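# Free the print from its wooden bars, lay bars flat

## Task

Remove the print from between the two wooden bars gripping it. Then leave both bars lying flat on the table, separated from each other, with the print not lying on top of or beneath any part of either bar.

## Robot and tools

Robot: two arms, left_arm and right_arm. Each ends in a five-finger hand: a left hand on left_arm and a right hand on right_arm, mirror images of each other. Scene frame: origin at table-top height midway between the arms, +x out over the table, +y toward left_arm, +z up. left_arm's base is near (-0.010, +0.388, 0) m and right_arm's near (-0.042, -0.358, 0) m. Each arm reports its hand pose in its own base frame. Fixed cameras and the table are in the scene frame.

Hand point: a spot 0.05 m in front of the palm. Its +z runs along the straight fingers, and +y comes out of the palm. +x crosses the palm away from the thumb on the right hand and toward the thumb on the left hand. Straight fingertips sit about 0.06-0.07 m beyond the point along +z and 0.06 m behind it along -y. A wrist bracket on the little-finger side can strike things. With the fingers level, the wrist can hang below the point and touch the table first.

Row layout (28 numbers, each clipped to [-1, 1], always all 28 even if one arm is idle): left dx, dy, dz, rx, ry, rz; left little, ring, middle, index, thumb_bend, thumb_turn; left force_limit, speed; then the same 14 numbers for the right arm. The six pose numbers are offsets, not poses. They are measured along the axes of that arm's current Hand target, starting from the Hand target at the start of the action or move. 1.0 equals 0.6 m of travel or 180 degrees of turn, and rx, ry, rz form one rotation vector. Six zeros re-request the current Hand target. The same offset sent twice moves the hand twice.

Finger numbers are absolute targets, not offsets. -1 is open or straight and +1 is curled. thumb_turn -1 puts the thumb beside the palm, +1 in front of it. force_limit maps -1..+1 to roughly 0..10 N at the fingertip (0..15 N for the two thumb motors). speed rises from near zero at -1 to full at +0.48 and stays full up to +1. For a gentle grip close at -0.94 or slower. With the thumb turned in front, the hand grips things about 0.035-0.065 m thick, or handles down to about 0.025 m. To keep a hand unchanged, resend the exact eight numbers last sent for it. If none were sent yet in this scene, send its hand_measured six plus hand_force_limit and hand_speed. To grip harder, raise force_limit and send a target more closed than hand_measured. To loosen, send one more open.

execute_actions(actions, cameras): actions is a list of actions. Each action is up to 15 rows, one per 1/30 s step. A short action repeats its last row to fill 15 steps, and every row counts from the action's start pose. Images come back only when actions is empty or cameras names them: cam_high, cam_low, cam_left_wrist, cam_right_wrist, or ["all"]. An unknown name voids the call.

move(target, speed, blend, stop_force, zero, blocking, cameras): straight-line path of each hand point toward its row. target is one 28-number row or up to 15 rows. Every row is an offset from the same starting Hand targets, not from the previous row. speed is in m/s (0.002-3.6, default 0.25; turns up to twice that in rad/s), one value or one per target. blend is corner rounding in m; 0 stops at each target. stop_force (3-120 N, shared by both arms) ends an arm's path when its wrist sensor feels that much push against the motion. It is unreliable for light or loose objects and for turning hands, and cannot be combined with blocking=false. zero (default true) re-zeros before the move. The path is capped at 10 s. Paths do not avoid obstacles, and a path passing near an arm's own base can flip its shoulder posture, so route around the base. The result adds a move: line: done (within 3 mm and 2 degrees), off_target, moving, held or fault, plus limits such as paced (pose clipped) or held (steps withheld).

wait(seconds 0-10): lets time pass while holding commands. stop(): brakes a running move. zoom_image(camera, region [x0,y0,x1,y1] pixels, at most 504x504) enlarges the latest image of that camera. show_instructions() shows the reference pages. zero_wrist_force(arm) re-zeros that arm's wrist sensor. finished_scene(scene) ends the current scene irreversibly; pass the scene number printed at the end of results.

Results: end_effector_position (m), quat_wxyz and velocities in each arm's base frame. Hand target is the last commanded pose, which the hand often rests slightly short of. Joint positions and torques, Wrist force/torque in the hand's own axes (plus a peak line), hand_measured, hand_stopped_by (moving, target, force, stalled, fault) and hand_load_n. A dropped grip shows up as hand_load_n falling to near 0. Orientation commands are clipped to 32 degrees from the measured pose each step.

Avoid: dropping things or anything leaving the table (fails the scene); fast hits or pushes into the table or fixed objects; the arms or hands touching each other; closing one hand on the other's fingers; pushing past firm contact, since the arms are stiff. 150 N (plus or minus 25 N) on an arm or its torque limits stop it for 10 s; wrist joints tolerate only 24.3 N m. Long straining heats motors and can brake an arm. Something may occasionally nudge a loose object.

Each tool is called after ">>>" by a JSON object that holds its "api" and its "payload".

Reference images:

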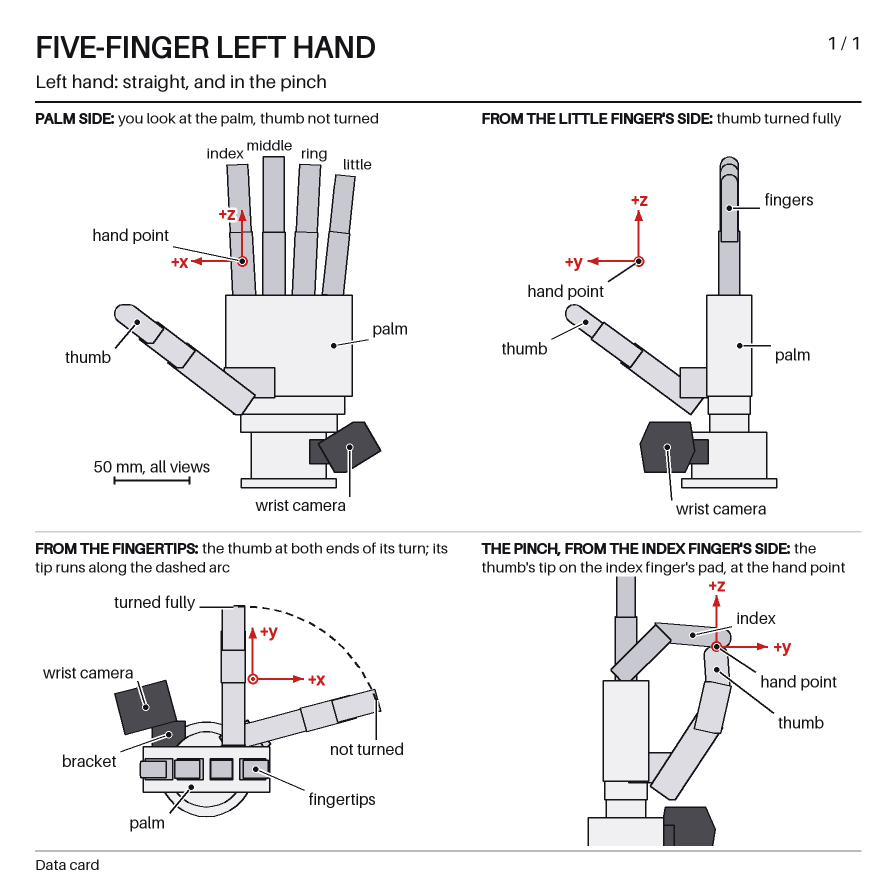

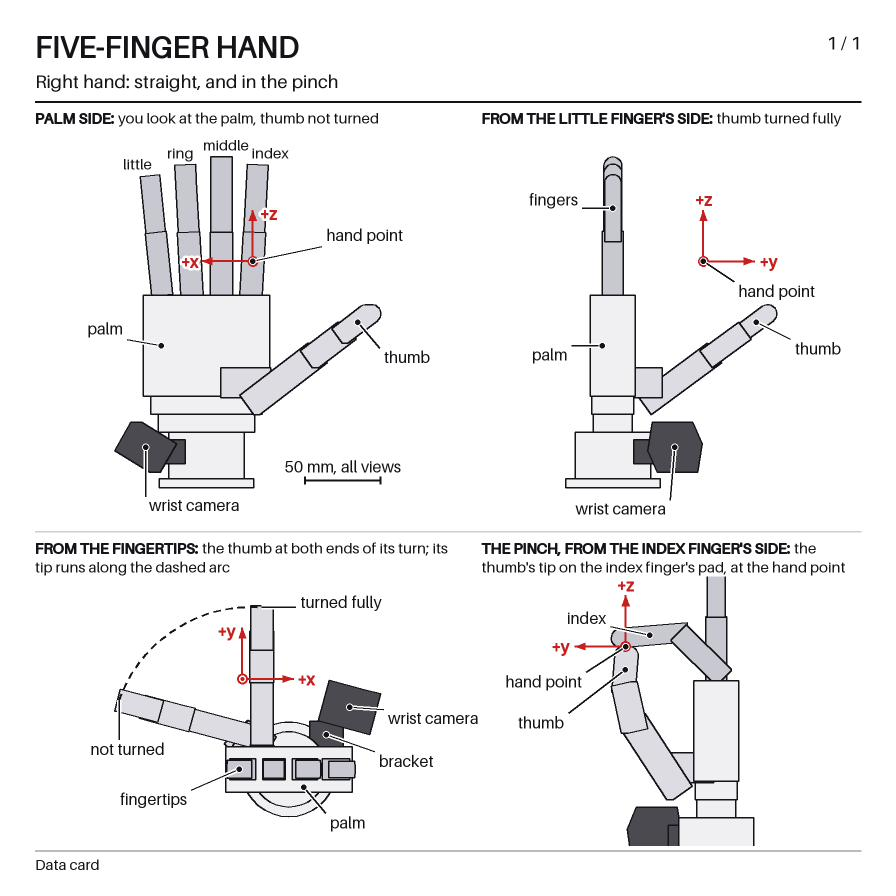

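## Session

>>> {"api": "execute_actions", "payload": {"actions": []}}

Scene clock: 0.00 s.
left_arm: end_effector_position=(+0.3659, +0.0712, +0.3304) hand_measured=(-1.000, -1.000, -1.000, -1.000, -1.000, -1.000) hand_load_n=(+0.0, +0.0, +0.0, +0.0, +0.0, +0.0) hand_stopped_by=(target, target, target, target, target, target) hand_force_limit=0.00 hand_speed=-0.80 end_effector_quat_wxyz=(-0.129, +0.078, +0.989, +0.012) | right_arm: end_effector_position=(+0.8174, +0.4501, +0.1509) hand_measured=(-1.000, -1.000, -1.000, -1.000, -1.000, -1.000) hand_load_n=(+0.0, +0.0, +0.0, +0.0, +0.0, +0.0) hand_stopped_by=(target, target, target, target, target, target) hand_force_limit=0.00 hand_speed=-0.80 end_effector_quat_wxyz=(+0.163, +0.437, +0.648, +0.602)
Joint positions: left_arm=[3.434 -1.892 -1.312 1.401 -1.687 -1.134] | right_arm=[0.296 -0.675 1.125 -0.207 1.165 0.231]
Joint velocities: within noise
Joint torques (N m): no reading
Motor temperatures (°C): left_arm=[34 27 35 38 39 36] | right_arm=[29 29 26 47 32 44]
Wrist force (N): no reading
Wrist torque (N m): no reading
Wrist force, peak (N): no reading
Hand target: left_arm +0.3659, +0.0712, +0.3304; -0.129, +0.078, +0.989, +0.012 | right_arm +0.8174, +0.4501, +0.1509; +0.163, +0.437, +0.648, +0.602

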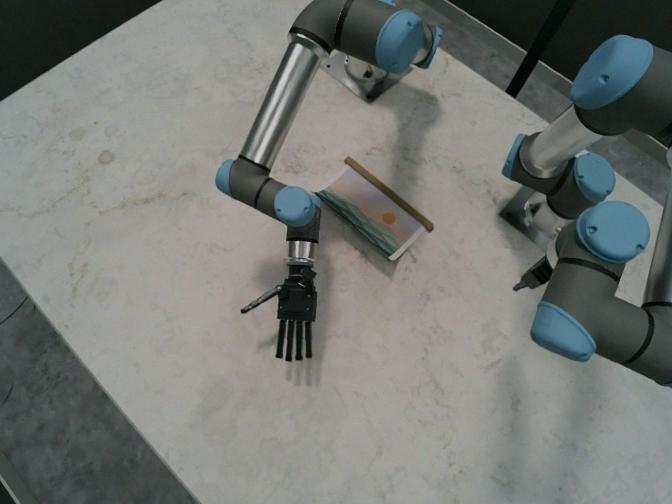

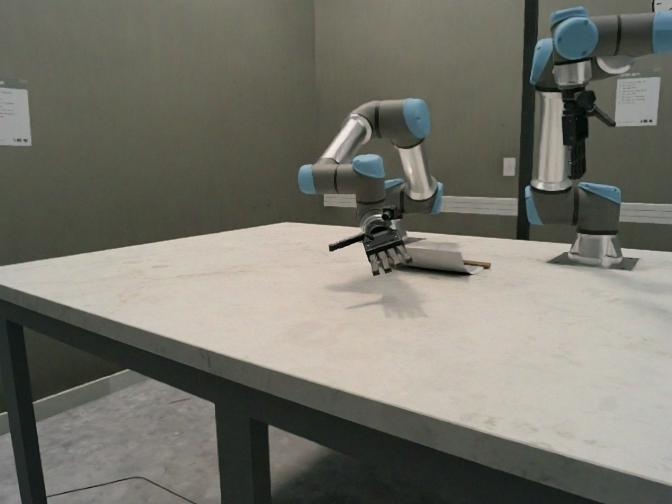

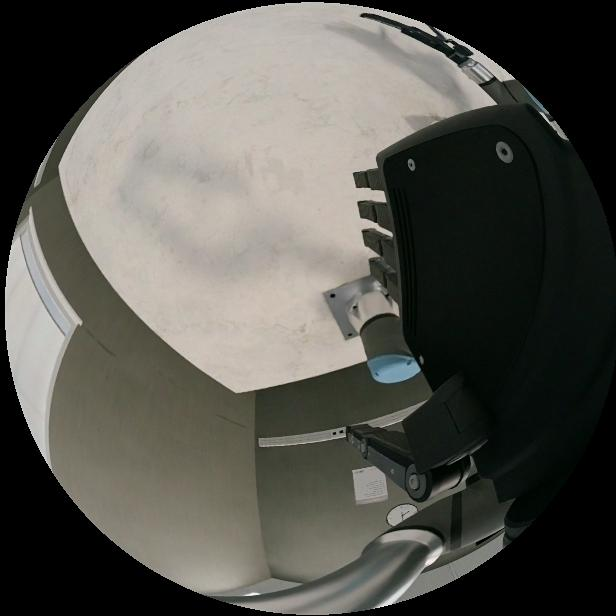

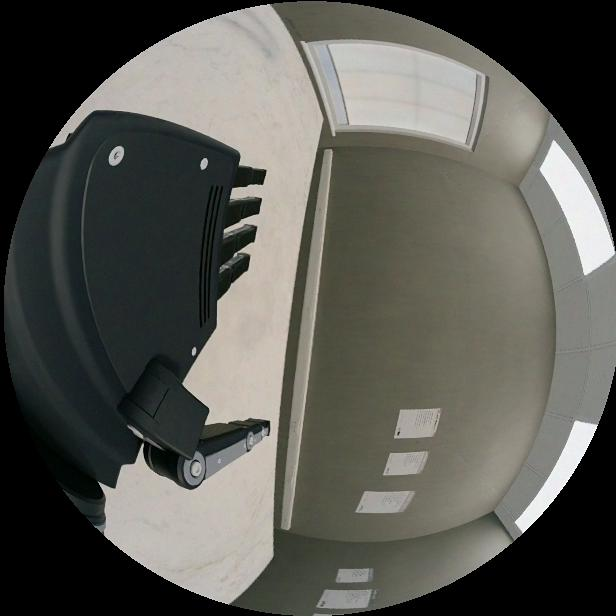

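>>> {"api": "zoom_image", "payload": {"camera": "cam_high", "region": [280, 130, 460, 280]}}

>>> {"api": "zoom_image", "payload": {"camera": "cam_low", "region": [320, 200, 520, 320]}}

Scaled by 2.800 from the camera's 672x504 image, which has a finer 960x720 frame.

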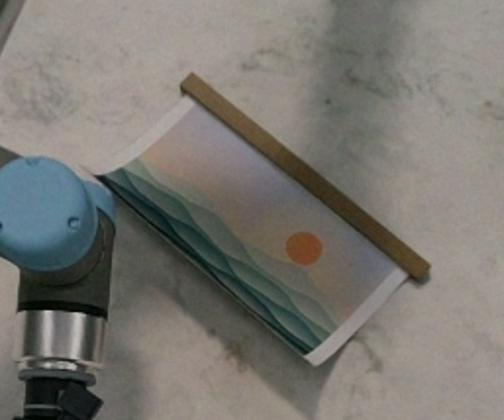

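Scaled by 2.520 from the camera's 672x504 image, which has a finer 960x720 frame.

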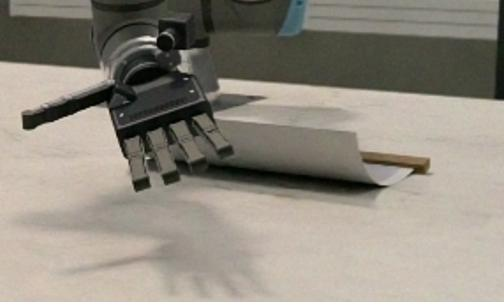

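>>> {"api": "move", "payload": {"target": [0.112,-0.454,-0.007,-0.123,-0.011,0.942,-1,-1,-1,-1,-1,-1,0,-0.8,0,0,0,0,0,0,-1,-1,-1,-1,-1,-1,0,-0.8], "cameras": ["all"]}}

Scene clock: 31.73 s.
left_arm: end_effector_position=(+0.2596, -0.1878, +0.3504) hand_measured=(-1.000, -1.000, -1.000, -1.000, -1.000, -1.000) hand_load_n=(+0.0, +0.0, +0.0, +0.0, +0.0, +0.0) hand_stopped_by=(target, target, target, target, target, target) hand_force_limit=0.00 hand_speed=-0.80 end_effector_quat_wxyz=(-0.001, +1.000, +0.000, +0.001) | right_arm: end_effector_position=(+0.8174, +0.4501, +0.1509) hand_measured=(-1.000, -1.000, -1.000, -1.000, -1.000, -1.000) hand_load_n=(+0.0, +0.0, +0.0, +0.0, +0.0, +0.0) hand_stopped_by=(target, target, target, target, target, target) hand_force_limit=0.00 hand_speed=-0.80 end_effector_quat_wxyz=(+0.163, +0.437, +0.648, +0.602)
Joint positions: left_arm=[3.165 -1.413 -1.681 1.525 -1.573 1.594] | right_arm=[0.296 -0.675 1.125 -0.207 1.165 0.231]
Joint torques (N m): left_arm=[-11.12 5.01 28.37 0.12 1.48 1.85] | right_arm=[-1.43 -56.15 -20.51 -0.52 -0.46 0.42]
Wrist force (N): left_arm=[0.0 0.1 0.1] | right_arm=[-0.2 -0.2 -0.3]
Wrist torque (N m): left_arm=[0.00 0.01 -0.03] | right_arm=[0.02 0.03 -0.01]
Wrist force, peak (N): left_arm=[-0.8 0.2 0.0] | right_arm=[0.5 0.0 -0.4]
Hand target: left_arm +0.2596, -0.1878, +0.3504; -0.001, +1.000, +0.000, +0.001 | right_arm +0.8174, +0.4501, +0.1509; +0.163, +0.437, +0.648, +0.602
Off the commanded pose: left_arm 0.000 m, 0 deg | right_arm 0.000 m, 0 deg.
move: done

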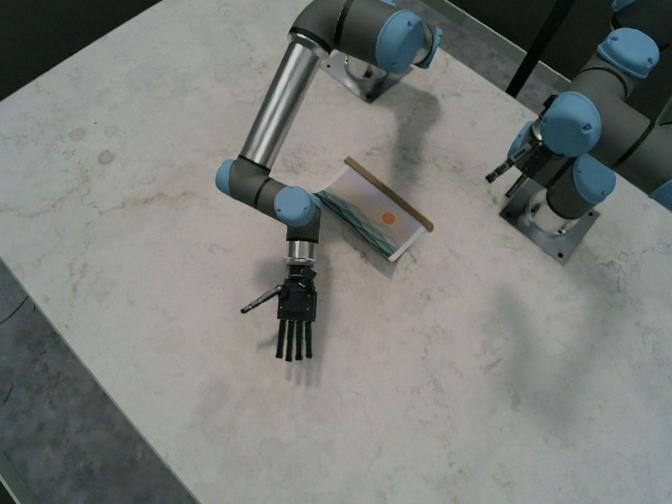

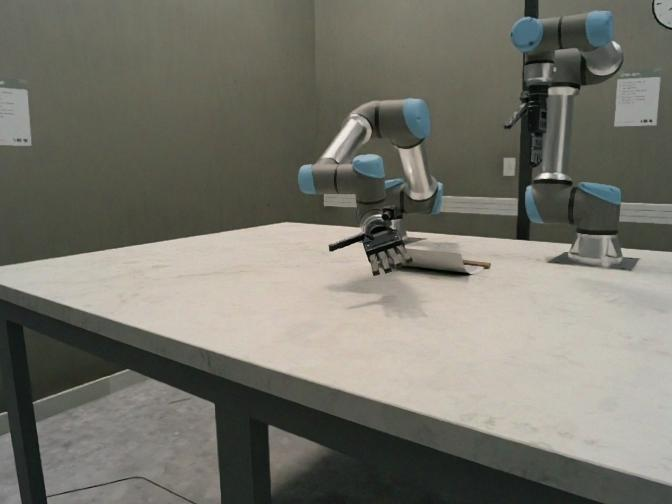

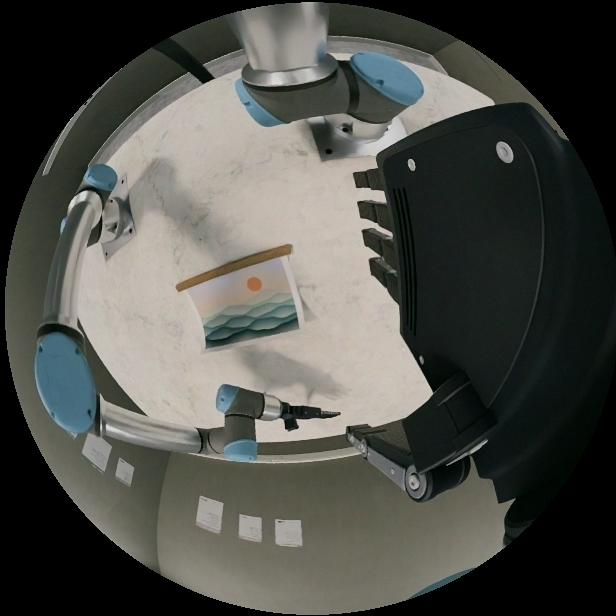

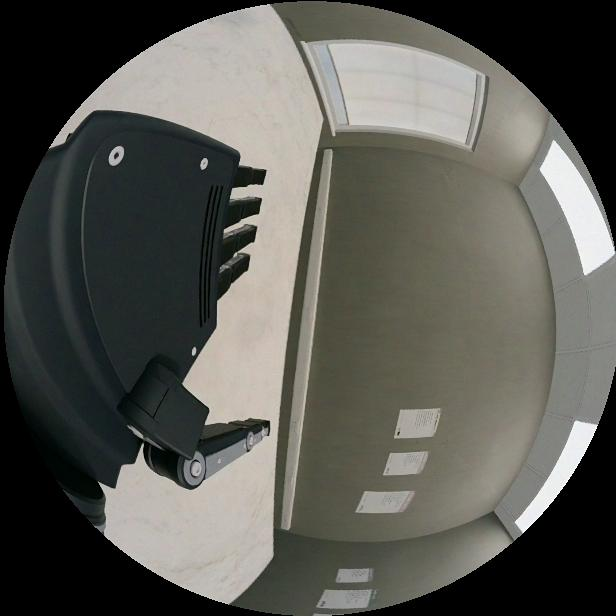

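>>> {"api": "zoom_image", "payload": {"camera": "cam_left_wrist", "region": [160, 220, 330, 370]}}

Scaled by 2.965 from the camera's 616x616 image, which has a finer 880x880 frame.

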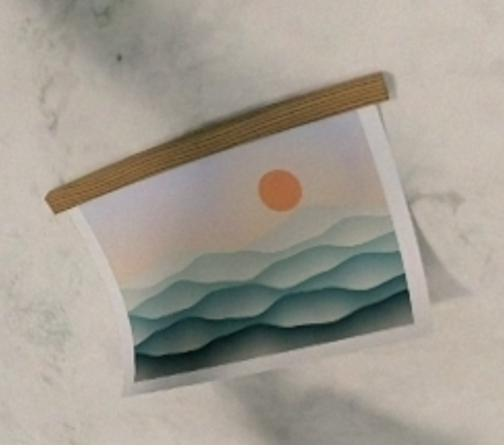

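>>> {"api": "move", "payload": {"target": [0.117,-0.167,0.40,0,0,0,-1,-1,-1,-1,-1,-1,0,-0.8,0,0,0,0,0,0,-1,-1,-1,-1,-1,-1,0,-0.8], "cameras": ["cam_left_wrist","cam_low"]}}

>>> {"api": "zoom_image", "payload": {"camera": "cam_left_wrist", "region": [20, 150, 320, 400]}}

Scene clock: 69.17 s.
left_arm: end_effector_position=(+0.3301, -0.0872, +0.1108) hand_measured=(-1.000, -1.000, -1.000, -1.000, -1.000, -1.000) hand_load_n=(+0.0, +0.0, +0.0, +0.0, +0.0, +0.0) hand_stopped_by=(target, target, target, target, target, target) hand_force_limit=0.00 hand_speed=-0.80 end_effector_quat_wxyz=(-0.001, +1.000, +0.000, +0.001) | right_arm: end_effector_position=(+0.8174, +0.4501, +0.1509) hand_measured=(-1.000, -1.000, -1.000, -1.000, -1.000, -1.000) hand_load_n=(+0.0, +0.0, +0.0, +0.0, +0.0, +0.0) hand_stopped_by=(target, target, target, target, target, target) hand_force_limit=0.00 hand_speed=-0.80 end_effector_quat_wxyz=(+0.163, +0.437, +0.648, +0.602)
Joint positions: left_arm=[3.51 -1.681 -2.068 2.18 -1.572 1.94] | right_arm=[0.296 -0.675 1.125 -0.207 1.165 0.231]
Joint torques (N m): left_arm=[14.3 13.96 0.84 0.06 1.38 1.78] | right_arm=[-0.16 -56.52 -21.16 -0.73 -0.85 0.11]
Wrist force (N): left_arm=[0.4 0.0 0.0] | right_arm=[0.0 0.2 -0.2]
Wrist torque (N m): left_arm=[-0.01 -0.05 -0.01] | right_arm=[0.05 0.00 0.00]
Wrist force, peak (N): left_arm=[0.6 -0.7 1.1] | right_arm=[0.5 -0.3 -0.3]
Hand target: left_arm +0.3302, -0.0872, +0.1107; -0.001, +1.000, +0.000, +0.001 | right_arm +0.8174, +0.4501, +0.1509; +0.163, +0.437, +0.648, +0.602
Off the commanded pose: left_arm 0.000 m, 0 deg | right_arm 0.000 m, 0 deg.
move: done
Images, in order (width x height): cam_low 672x504, cam_left_wrist 616x616.

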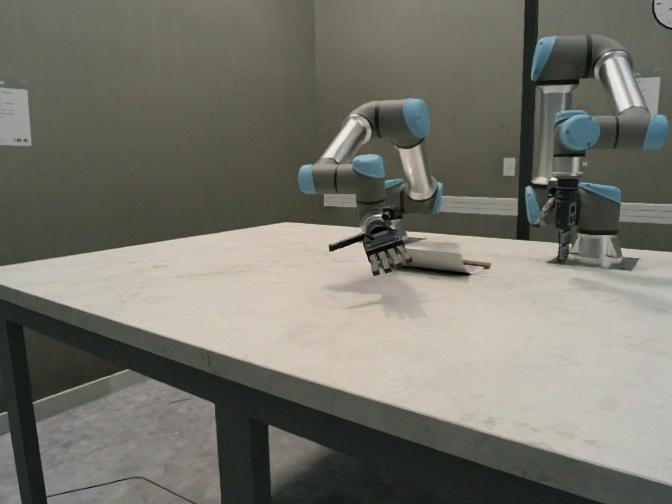

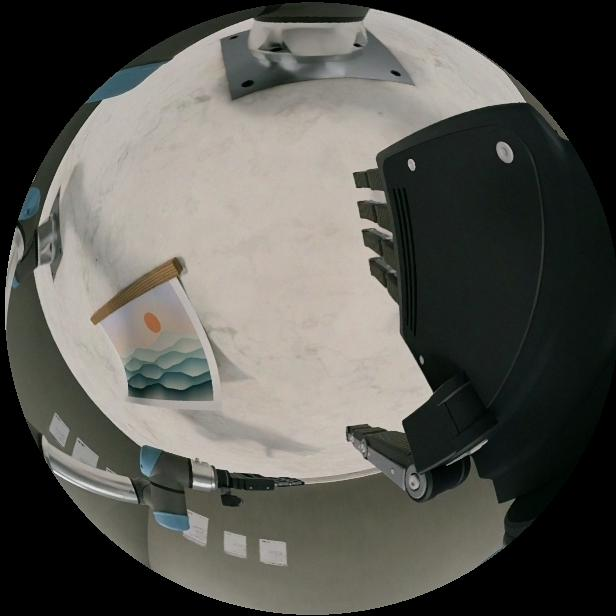

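Scaled by 1.680 from the camera's 616x616 image, which has a finer 880x880 frame.

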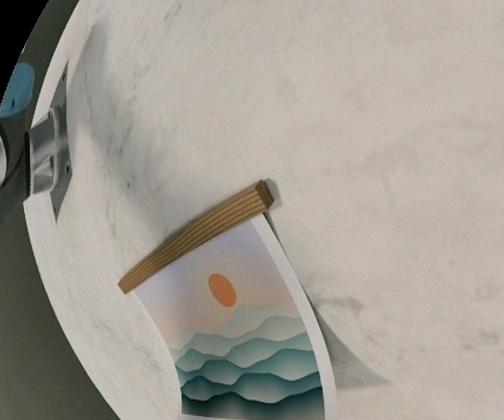

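>>> {"api": "zoom_image", "payload": {"camera": "cam_left_wrist", "region": [80, 245, 230, 420]}}

Scaled by 2.880 from the camera's 616x616 image, which has a finer 880x880 frame.

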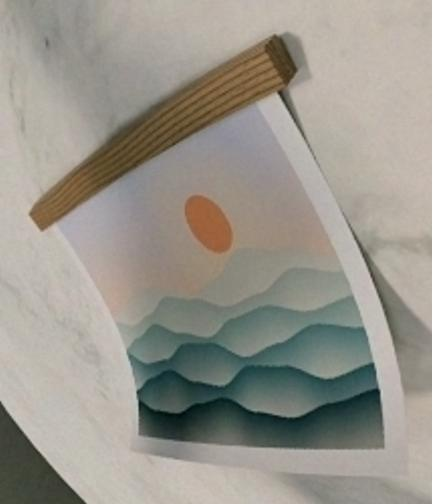

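>>> {"api": "move", "payload": {"target": [0.0,0.117,0.058,0,0,0,-1,-1,-1,-1,-1,-1,0,-0.8,0,0,0,0,0,0,-1,-1,-1,-1,-1,-1,0,-0.8], "cameras": ["cam_left_wrist"]}}

>>> {"api": "zoom_image", "payload": {"camera": "cam_left_wrist", "region": [120, 200, 270, 350]}}

Scene clock: 77.43 s.
left_arm: end_effector_position=(+0.3302, -0.1573, +0.0758) hand_measured=(-1.000, -1.000, -1.000, -1.000, -1.000, -1.000) hand_load_n=(+0.0, +0.0, +0.0, +0.0, -0.5, +0.0) hand_stopped_by=(target, target, target, target, target, target) hand_force_limit=0.00 hand_speed=-0.80 end_effector_quat_wxyz=(-0.001, +1.000, +0.000, +0.001) | right_arm: end_effector_position=(+0.8174, +0.4501, +0.1509) hand_measured=(-1.000, -1.000, -1.000, -1.000, -1.000, -1.000) hand_load_n=(+0.0, +0.0, +0.0, +0.0, +0.0, +0.0) hand_stopped_by=(target, target, target, target, target, target) hand_force_limit=0.00 hand_speed=-0.80 end_effector_quat_wxyz=(+0.163, +0.437, +0.648, +0.602)
Joint positions: left_arm=[3.264 -1.771 -2.07 2.273 -1.572 1.694] | right_arm=[0.296 -0.675 1.125 -0.207 1.165 0.231]
Joint torques (N m): left_arm=[-11.97 17.15 24.21 0.23 -1.39 -1.73] | right_arm=[0.35 -56.8 -22.97 -0.76 -0.85 0.27]
Wrist force (N): left_arm=[-0.3 0.3 0.1] | right_arm=[0.5 -0.3 -0.3]
Wrist torque (N m): left_arm=[0.01 0.08 0.12] | right_arm=[-0.04 -0.06 0.01]
Wrist force, peak (N): left_arm=[0.5 -1.2 -0.5] | right_arm=[0.4 -0.1 -0.4]
Hand target: left_arm +0.3302, -0.1573, +0.0758; -0.001, +1.000, +0.000, +0.001 | right_arm +0.8174, +0.4501, +0.1509; +0.163, +0.437, +0.648, +0.602
Off the commanded pose: left_arm 0.000 m, 0 deg | right_arm 0.000 m, 0 deg.
move: done
Images, in order (width x height): cam_left_wrist 616x616.

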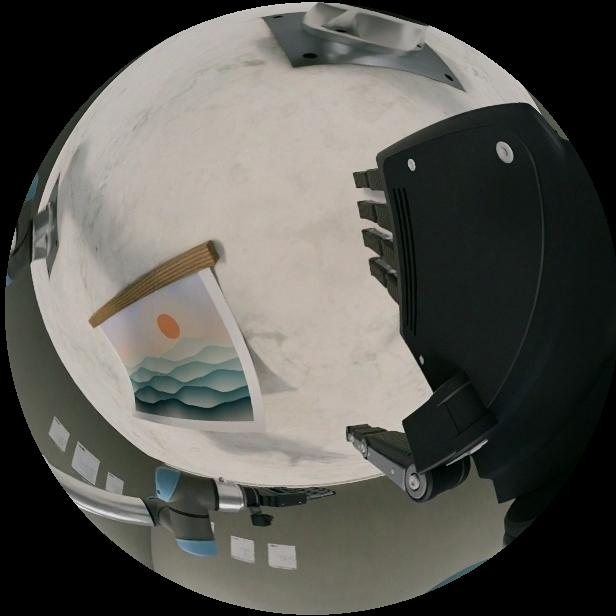

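Scaled by 3.360 from the camera's 616x616 image, which has a finer 880x880 frame.

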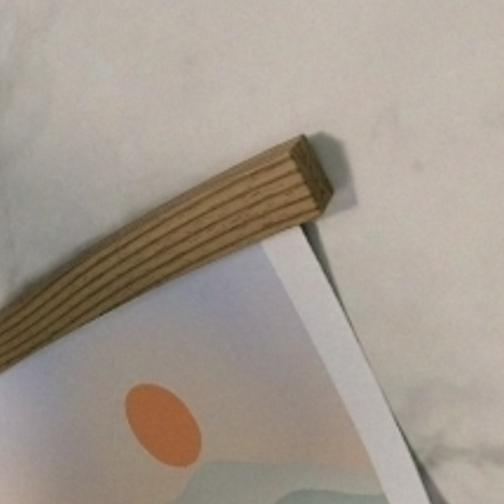

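>>> {"api": "execute_actions", "payload": {"actions": []}}

>>> {"api": "zoom_image", "payload": {"camera": "cam_low", "region": [440, 250, 500, 280]}}

>>> {"api": "zoom_image", "payload": {"camera": "cam_left_wrist", "region": [190, 225, 240, 275]}}

>>> {"api": "zoom_image", "payload": {"camera": "cam_high", "region": [330, 140, 450, 240]}}

Scene clock: 80.53 s.
left_arm: end_effector_position=(+0.3302, -0.1573, +0.0758) hand_measured=(-1.000, -1.000, -1.000, -1.000, -1.000, -1.000) hand_load_n=(+0.0, +0.0, +0.0, +0.0, +0.0, +0.0) hand_stopped_by=(target, target, target, target, target, target) hand_force_limit=0.00 hand_speed=-0.80 end_effector_quat_wxyz=(-0.001, +1.000, +0.000, +0.001) | right_arm: end_effector_position=(+0.8174, +0.4501, +0.1509) hand_measured=(-1.000, -1.000, -1.000, -1.000, -1.000, -1.000) hand_load_n=(-0.5, +0.0, +0.0, +0.5, +0.0, +0.0) hand_stopped_by=(target, target, target, target, target, target) hand_force_limit=0.00 hand_speed=-0.80 end_effector_quat_wxyz=(+0.163, +0.437, +0.648, +0.602)
Joint positions: left_arm=[3.264 -1.772 -2.07 2.273 -1.572 1.694] | right_arm=[0.296 -0.675 1.125 -0.207 1.165 0.231]
Joint velocities: within noise
Joint torques (N m): left_arm=[-12.56 15.63 23.91 -0.06 -1.42 -1.87] | right_arm=[-0.38 -56.06 -21.75 -0.84 -1.11 0.16]
Motor temperatures (°C): left_arm=[34 27 35 38 39 36] | right_arm=[29 29 26 47 32 43]
Wrist force (N): left_arm=[-0.1 0.2 0.2] | right_arm=[0.1 0.0 -0.3]
Wrist torque (N m): left_arm=[-0.02 0.06 0.13] | right_arm=[0.01 0.00 0.00]
Wrist force, peak (N): left_arm=[-0.2 0.4 0.7] | right_arm=[0.3 0.0 -0.4]
Hand target: left_arm +0.3302, -0.1573, +0.0758; -0.001, +1.000, +0.000, +0.001 | right_arm +0.8174, +0.4501, +0.1509; +0.163, +0.437, +0.648, +0.602
Off the commanded pose: left_arm 0.000 m, 0 deg | right_arm 0.000 m, 0 deg.

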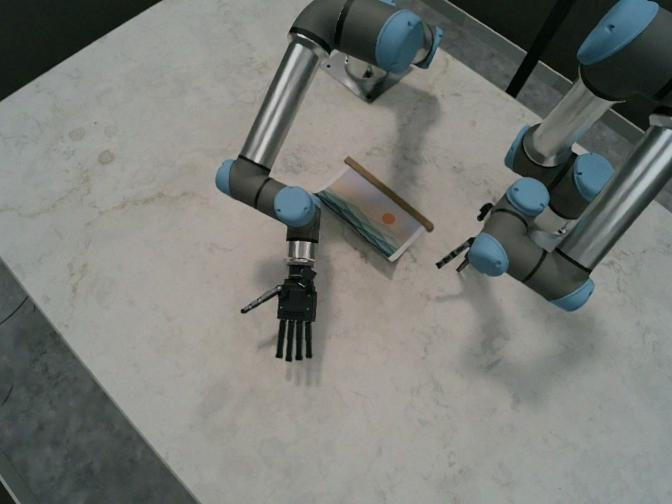

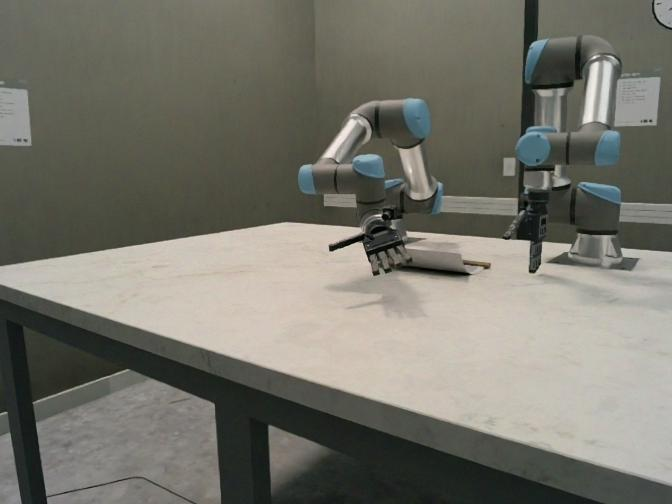

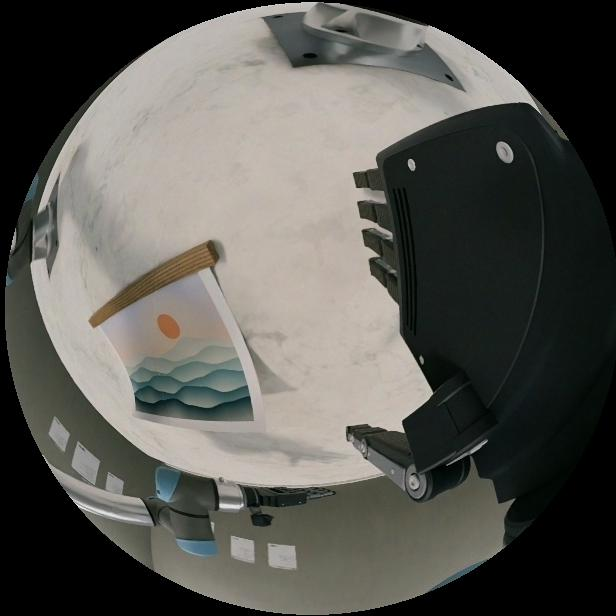

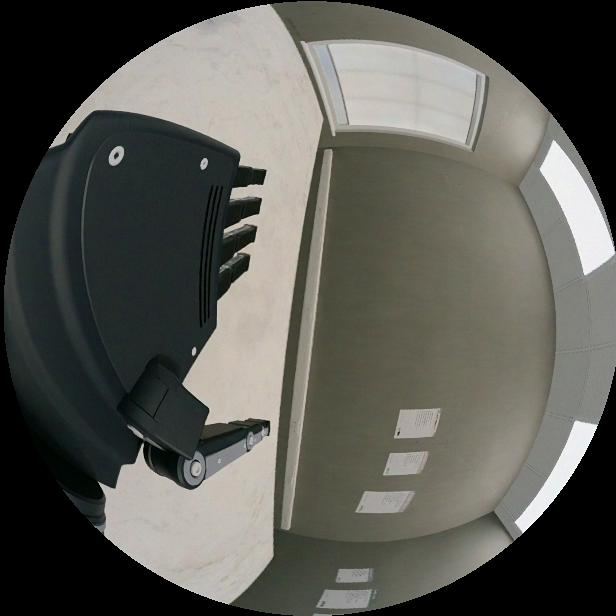

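Scaled by 8.400 from the camera's 672x504 image, which has a finer 960x720 frame.

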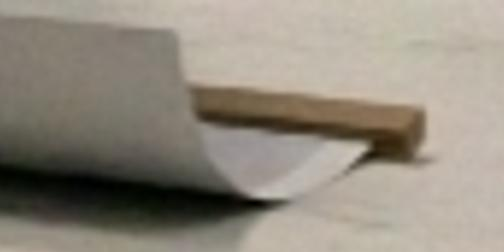

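Scaled by 10.080 from the camera's 616x616 image, which has a finer 880x880 frame.

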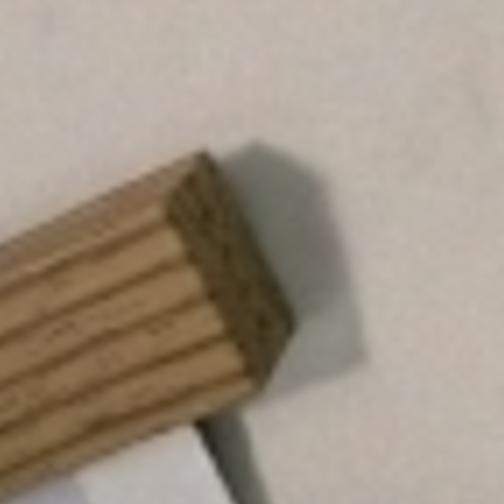

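Scaled by 4.200 from the camera's 672x504 image, which has a finer 960x720 frame.

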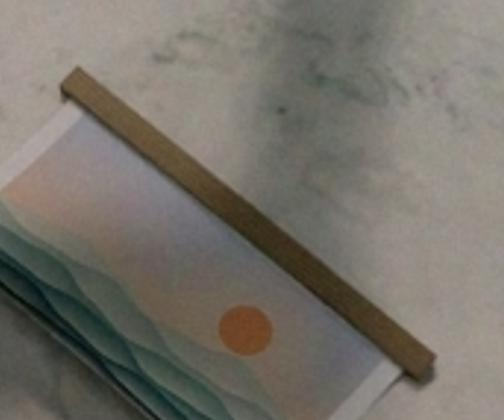

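>>> {"api": "move", "payload": {"target": [0.0,-0.30,-0.02,0.333,0,0,-1,-1,-1,-1,-1,-1,0,-0.8,0,0,0,0,0,0,-1,-1,-1,-1,-1,-1,0,-0.8], "cameras": ["cam_left_wrist","cam_low", "cam_high"]}}

Scene clock: 160.53 s.
left_arm: end_effector_position=(+0.3302, +0.0226, +0.0881) hand_measured=(-1.000, -1.000, -1.000, -1.000, -1.000, -1.000) hand_load_n=(+0.0, +0.0, +0.0, +0.0, +0.0, +0.0) hand_stopped_by=(target, target, target, target, target, target) hand_force_limit=0.00 hand_speed=-0.80 end_effector_quat_wxyz=(-0.500, +0.866, +0.000, +0.001) | right_arm: end_effector_position=(+0.8174, +0.4501, +0.1509) hand_measured=(-1.000, -1.000, -1.000, -1.000, -1.000, -1.000) hand_load_n=(+0.0, +0.0, +0.0, +0.5, +0.0, +0.0) hand_stopped_by=(target, target, target, target, target, target) hand_force_limit=0.00 hand_speed=-0.80 end_effector_quat_wxyz=(+0.163, +0.437, +0.648, +0.602)
Joint positions: left_arm=[3.041 -1.972 -2.061 2.293 -2.61 1.373] | right_arm=[0.296 -0.675 1.125 -0.207 1.165 0.231]
Joint torques (N m): left_arm=[-11.15 21.78 -3.64 0.04 -2.69 -2] | right_arm=[-0.55 -58.16 -21.44 -0.63 -1.22 0.38]
Wrist force (N): left_arm=[0.5 0.5 -1.0] | right_arm=[0.0 0.2 -0.4]
Wrist torque (N m): left_arm=[0.08 -0.15 0.00] | right_arm=[0.05 0.01 0.01]
Wrist force, peak (N): left_arm=[0.7 0.7 -1.1] | right_arm=[0.2 -0.2 -0.5]
Hand target: left_arm +0.3302, +0.0227, +0.0881; -0.500, +0.866, +0.000, +0.001 | right_arm +0.8174, +0.4501, +0.1509; +0.163, +0.437, +0.648, +0.602
Off the commanded pose: left_arm 0.000 m, 0 deg | right_arm 0.000 m, 0 deg.
move: done
Images, in order (width x height): cam_high 672x504, cam_low 672x504, cam_left_wrist 616x616.

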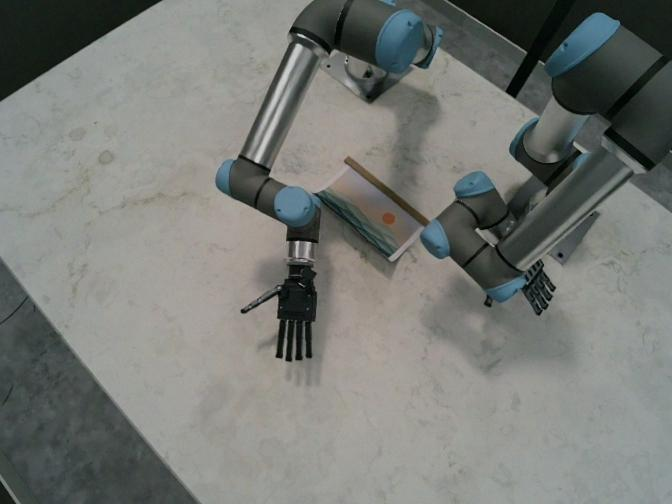

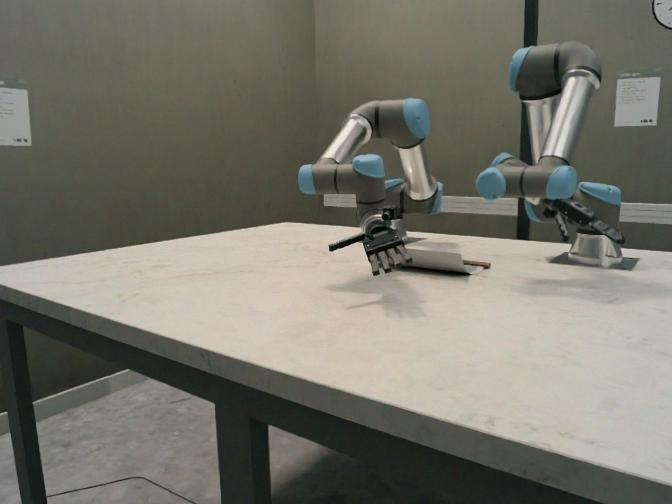

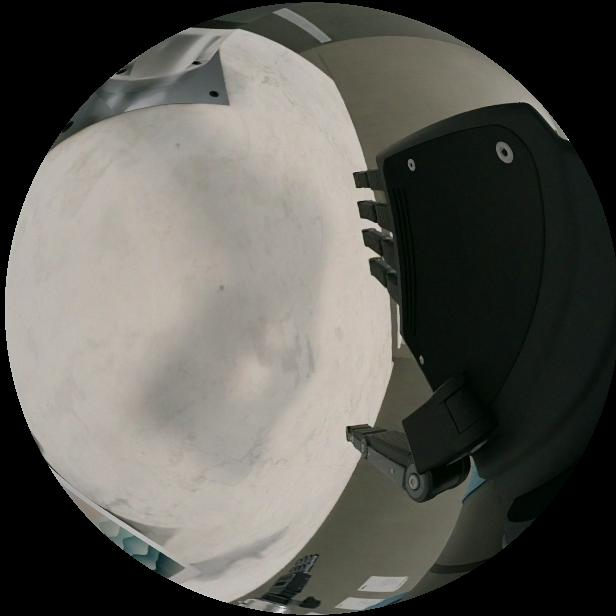

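>>> {"api": "move", "payload": {"target": [0.0,0,0,0,0,0,-1,-1,-1,-1,-1,-1,0,-0.8,0.1075,0.1137,-0.718,0.340,0.203,-0.905,-1,-1,-1,-1,-1,-1,0,-0.8], "cameras": ["cam_high","cam_right_wrist"], "speed": 0.3}}

Scene clock: 217.40 s.
left_arm: end_effector_position=(+0.3302, +0.0227, +0.0881) hand_measured=(-1.000, -1.000, -1.000, -1.000, -1.000, -1.000) hand_load_n=(+0.0, +0.0, +0.0, +0.0, +0.0, +0.0) hand_stopped_by=(target, target, target, target, target, target) hand_force_limit=0.00 hand_speed=-0.80 end_effector_quat_wxyz=(-0.500, +0.866, +0.000, +0.001) | right_arm: end_effector_position=(+0.4885, +0.2171, +0.3295) hand_measured=(-1.000, -1.000, -1.000, -1.000, -1.000, -1.000) hand_load_n=(+0.0, +0.0, +0.0, +0.0, +0.0, +0.0) hand_stopped_by=(target, target, target, target, target, target) hand_force_limit=0.00 hand_speed=-0.80 end_effector_quat_wxyz=(-0.271, +0.653, -0.653, +0.271)
Joint positions: left_arm=[3.041 -1.973 -2.062 2.293 -2.61 1.373] | right_arm=[0.144 -1.436 1.346 0.879 1.673 -3.038]
Joint torques (N m): left_arm=[-1.5 21.81 1.24 -4.51 -2.91 -1.66] | right_arm=[7.81 -37.66 -10.29 -1.42 2.14 -1.92]
Wrist force (N): left_arm=[0.5 0.3 -1.2] | right_arm=[-0.8 -2.1 -0.8]
Wrist torque (N m): left_arm=[0.08 -0.16 -0.01] | right_arm=[0.04 -0.12 0.56]
Wrist force, peak (N): left_arm=[0.5 0.7 -1.3] | right_arm=[-2.4 -1.9 -1.4]
Hand target: left_arm +0.3302, +0.0227, +0.0881; -0.500, +0.866, +0.000, +0.001 | right_arm +0.4885, +0.2171, +0.3295; -0.271, +0.653, -0.653, +0.271
Off the commanded pose: left_arm 0.000 m, 0 deg | right_arm 0.000 m, 0 deg.
move: done
Images, in order (width x height): cam_high 672x504, cam_right_wrist 616x616.

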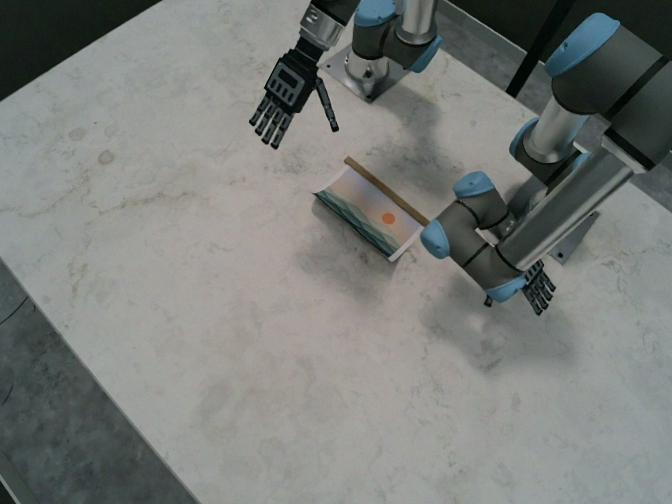

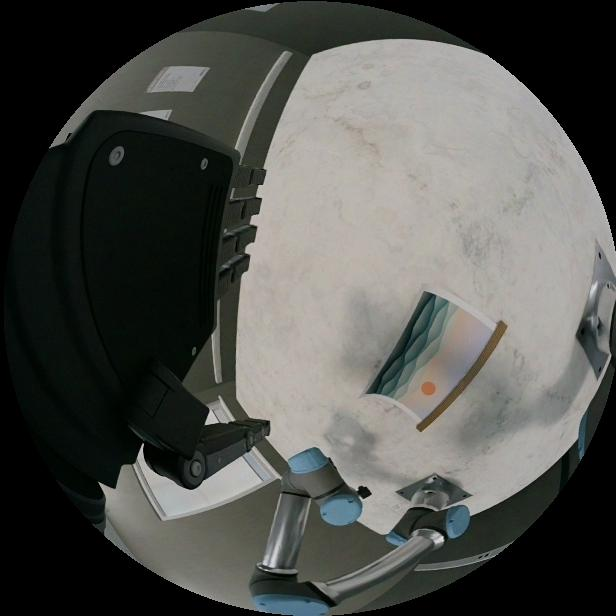

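>>> {"api": "move", "payload": {"target": [0.0,0,0,0,0,0,-1,-1,-1,-1,-1,-1,0,-0.8,0.10,0.5527,0.059,0,0,0,-1,-1,-1,-1,-1,-1,0,-0.8], "cameras": ["cam_high","cam_low","cam_right_wrist"], "speed": 0.2}}

Scene clock: 222.70 s.
left_arm: end_effector_position=(+0.3302, +0.0227, +0.0881) hand_measured=(-1.000, -1.000, -1.000, -1.000, -1.000, -1.000) hand_load_n=(+0.0, -0.5, +0.0, +0.0, +0.0, -0.5) hand_stopped_by=(target, target, target, target, target, target) hand_force_limit=0.00 hand_speed=-0.80 end_effector_quat_wxyz=(-0.500, +0.866, +0.000, +0.001) | right_arm: end_effector_position=(+0.2795, +0.1574, +0.0696) hand_measured=(-1.000, -1.000, -1.000, -1.000, -1.000, -1.000) hand_load_n=(+0.0, +0.0, +0.0, +0.0, +0.0, +0.0) hand_stopped_by=(target, target, target, target, target, target) hand_force_limit=0.00 hand_speed=-0.80 end_effector_quat_wxyz=(-0.271, +0.653, -0.653, +0.271)
Joint positions: left_arm=[3.041 -1.973 -2.062 2.293 -2.61 1.373] | right_arm=[-0.048 -1.863 2.428 0.219 1.536 -3.175]
Joint torques (N m): left_arm=[1.24 20.84 4.91 -4.56 -2.78 -1.72] | right_arm=[-9.17 -13.11 -7.59 -1.63 -3.36 -1.24]
Wrist force (N): left_arm=[0.7 0.4 -1.1] | right_arm=[-1.0 -2.1 -1.3]
Wrist torque (N m): left_arm=[0.07 -0.18 0.01] | right_arm=[0.04 -0.07 0.56]
Wrist force, peak (N): left_arm=[0.5 0.8 -1.4] | right_arm=[-1.1 -3.3 -1.1]
Hand target: left_arm +0.3302, +0.0227, +0.0881; -0.500, +0.866, +0.000, +0.001 | right_arm +0.2794, +0.1574, +0.0695; -0.271, +0.653, -0.653, +0.271
Off the commanded pose: left_arm 0.000 m, 0 deg | right_arm 0.000 m, 0 deg.
move: done
Images, in order (width x height): cam_high 672x504, cam_low 672x504, cam_right_wrist 616x616.

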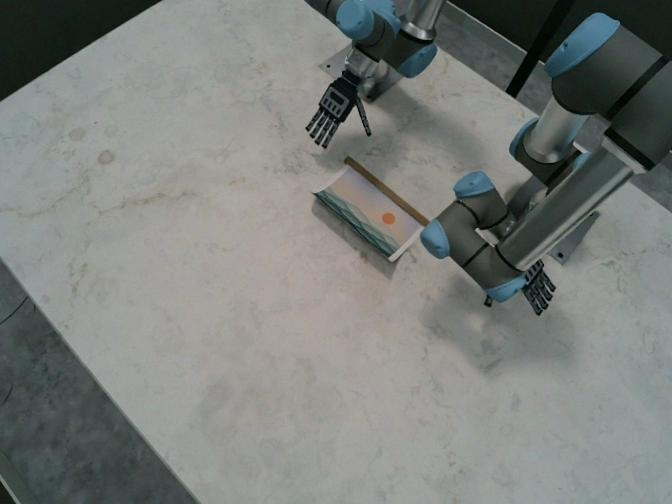

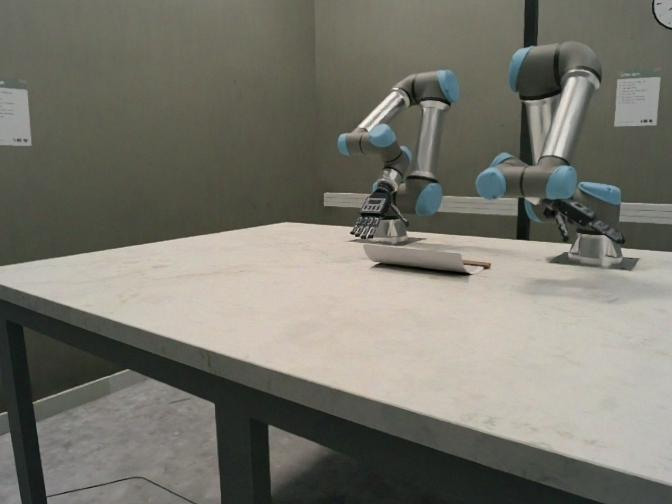

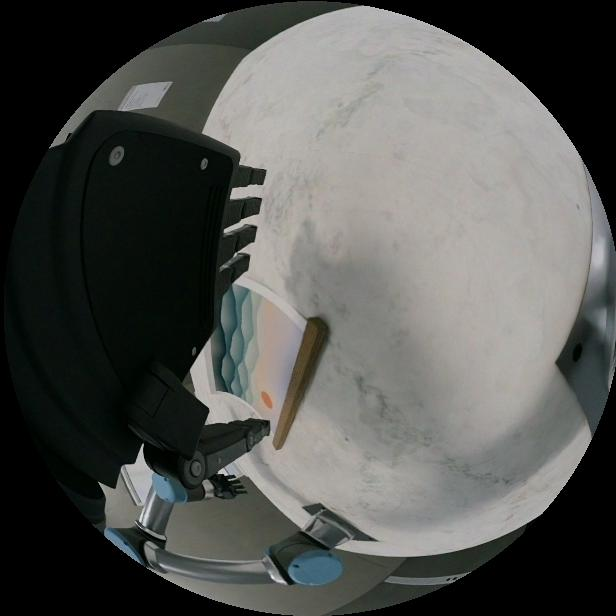

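>>> {"api": "zoom_image", "payload": {"camera": "cam_right_wrist", "region": [265, 300, 345, 380]}}

>>> {"api": "zoom_image", "payload": {"camera": "cam_low", "region": [350, 230, 510, 290]}}

Scaled by 6.300 from the camera's 616x616 image, which has a finer 880x880 frame.

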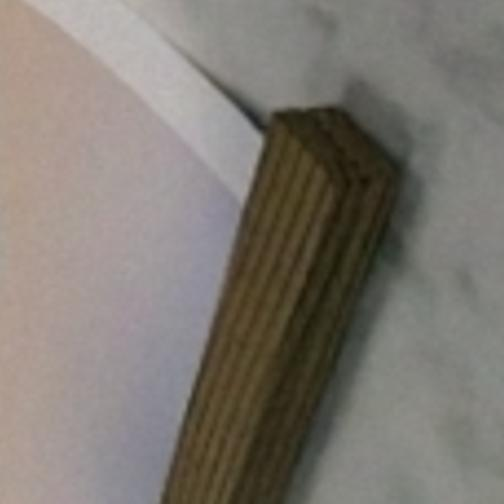

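Scaled by 3.150 from the camera's 672x504 image, which has a finer 960x720 frame.

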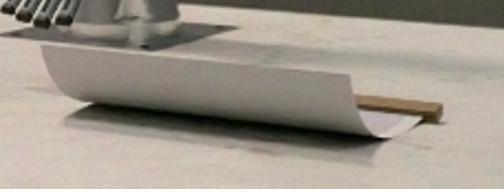

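>>> {"api": "move", "payload": {"target": [[0.05,-0.298,-0.191,-0.0653,0.3974,0.3048,-1,-1,-1,-1,-1,-1,0,-0.8,-0.083,0.035,-0.153,0,0,0,-1,-1,-1,-1,-1,-1,0,-0.8],[0.05,-0.298,-0.191,-0.0653,0.3974,0.3048,-1,-1,-1,-1,-1,-1,0,-0.8,-0.448,0.1,-0.172,0,0,0,-1,-1,-1,-1,-1,-1,0,-0.8]], "cameras": ["cam_high","cam_low","cam_right_wrist"], "speed": 0.25, "blend": 0.03}}

Scene clock: 285.53 s.
left_arm: end_effector_position=(+0.3600, +0.0127, +0.3003) hand_measured=(-1.000, -1.000, -1.000, -1.000, -1.000, -1.000) hand_load_n=(+0.0, +0.0, +0.0, +0.0, +0.0, -0.5) hand_stopped_by=(target, target, target, target, target, target) hand_force_limit=0.00 hand_speed=-0.80 end_effector_quat_wxyz=(-0.271, +0.653, -0.653, +0.271) | right_arm: end_effector_position=(+0.1641, +0.4262, +0.1001) hand_measured=(-1.000, -1.000, -1.000, -1.000, -1.000, -1.000) hand_load_n=(+0.0, +0.0, -0.5, +0.0, +0.0, +0.0) hand_stopped_by=(target, target, target, target, target, target) hand_force_limit=0.00 hand_speed=-0.80 end_effector_quat_wxyz=(-0.271, +0.653, -0.653, +0.271)
Joint positions: left_arm=[3.952 -1.276 -1.848 2.158 -1.033 3.779] | right_arm=[1.154 -1.251 1.813 0.622 2.275 -2.131]
Joint torques (N m): left_arm=[14.19 0.14 29.18 -3.2 2.18 1.78] | right_arm=[8.03 -23.15 -29.48 3.96 3.32 1.94]
Wrist force (N): left_arm=[0.4 0.0 -0.5] | right_arm=[-1.3 -2.6 -0.7]
Wrist torque (N m): left_arm=[-0.03 -0.11 -0.19] | right_arm=[-0.09 -0.04 0.32]
Wrist force, peak (N): left_arm=[1.0 0.3 -1.4] | right_arm=[-2.4 -2.2 -1.0]
Hand target: left_arm +0.3600, +0.0127, +0.3003; -0.271, +0.653, -0.653, +0.271 | right_arm +0.1641, +0.4262, +0.1001; -0.271, +0.653, -0.653, +0.271
Off the commanded pose: left_arm 0.000 m, 0 deg | right_arm 0.000 m, 0 deg.
move: done
Images, in order (width x height): cam_high 672x504, cam_low 672x504, cam_right_wrist 616x616.

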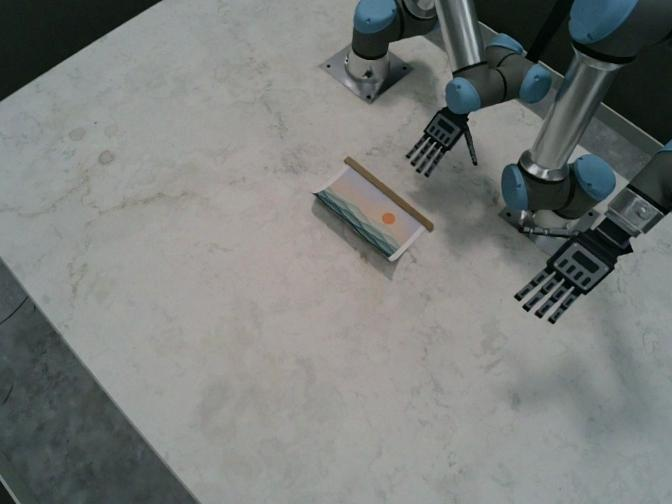

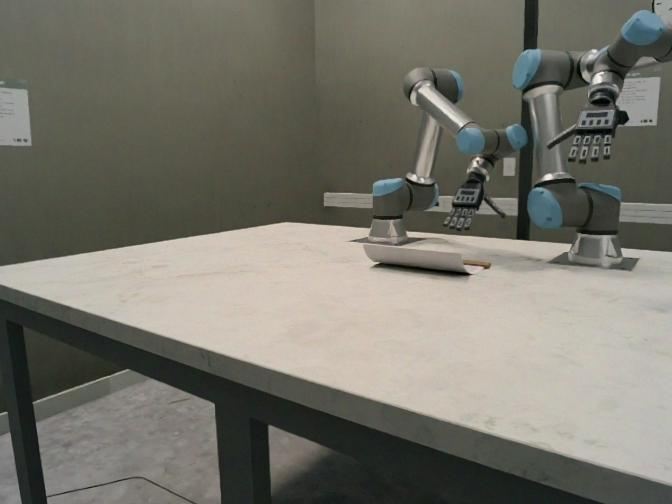

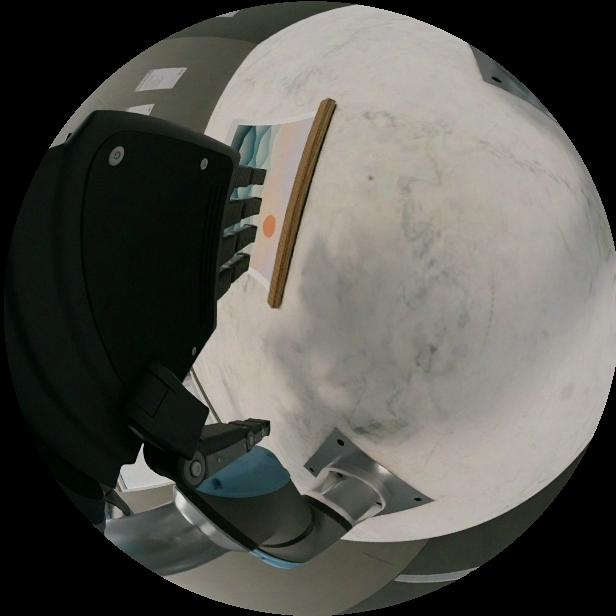

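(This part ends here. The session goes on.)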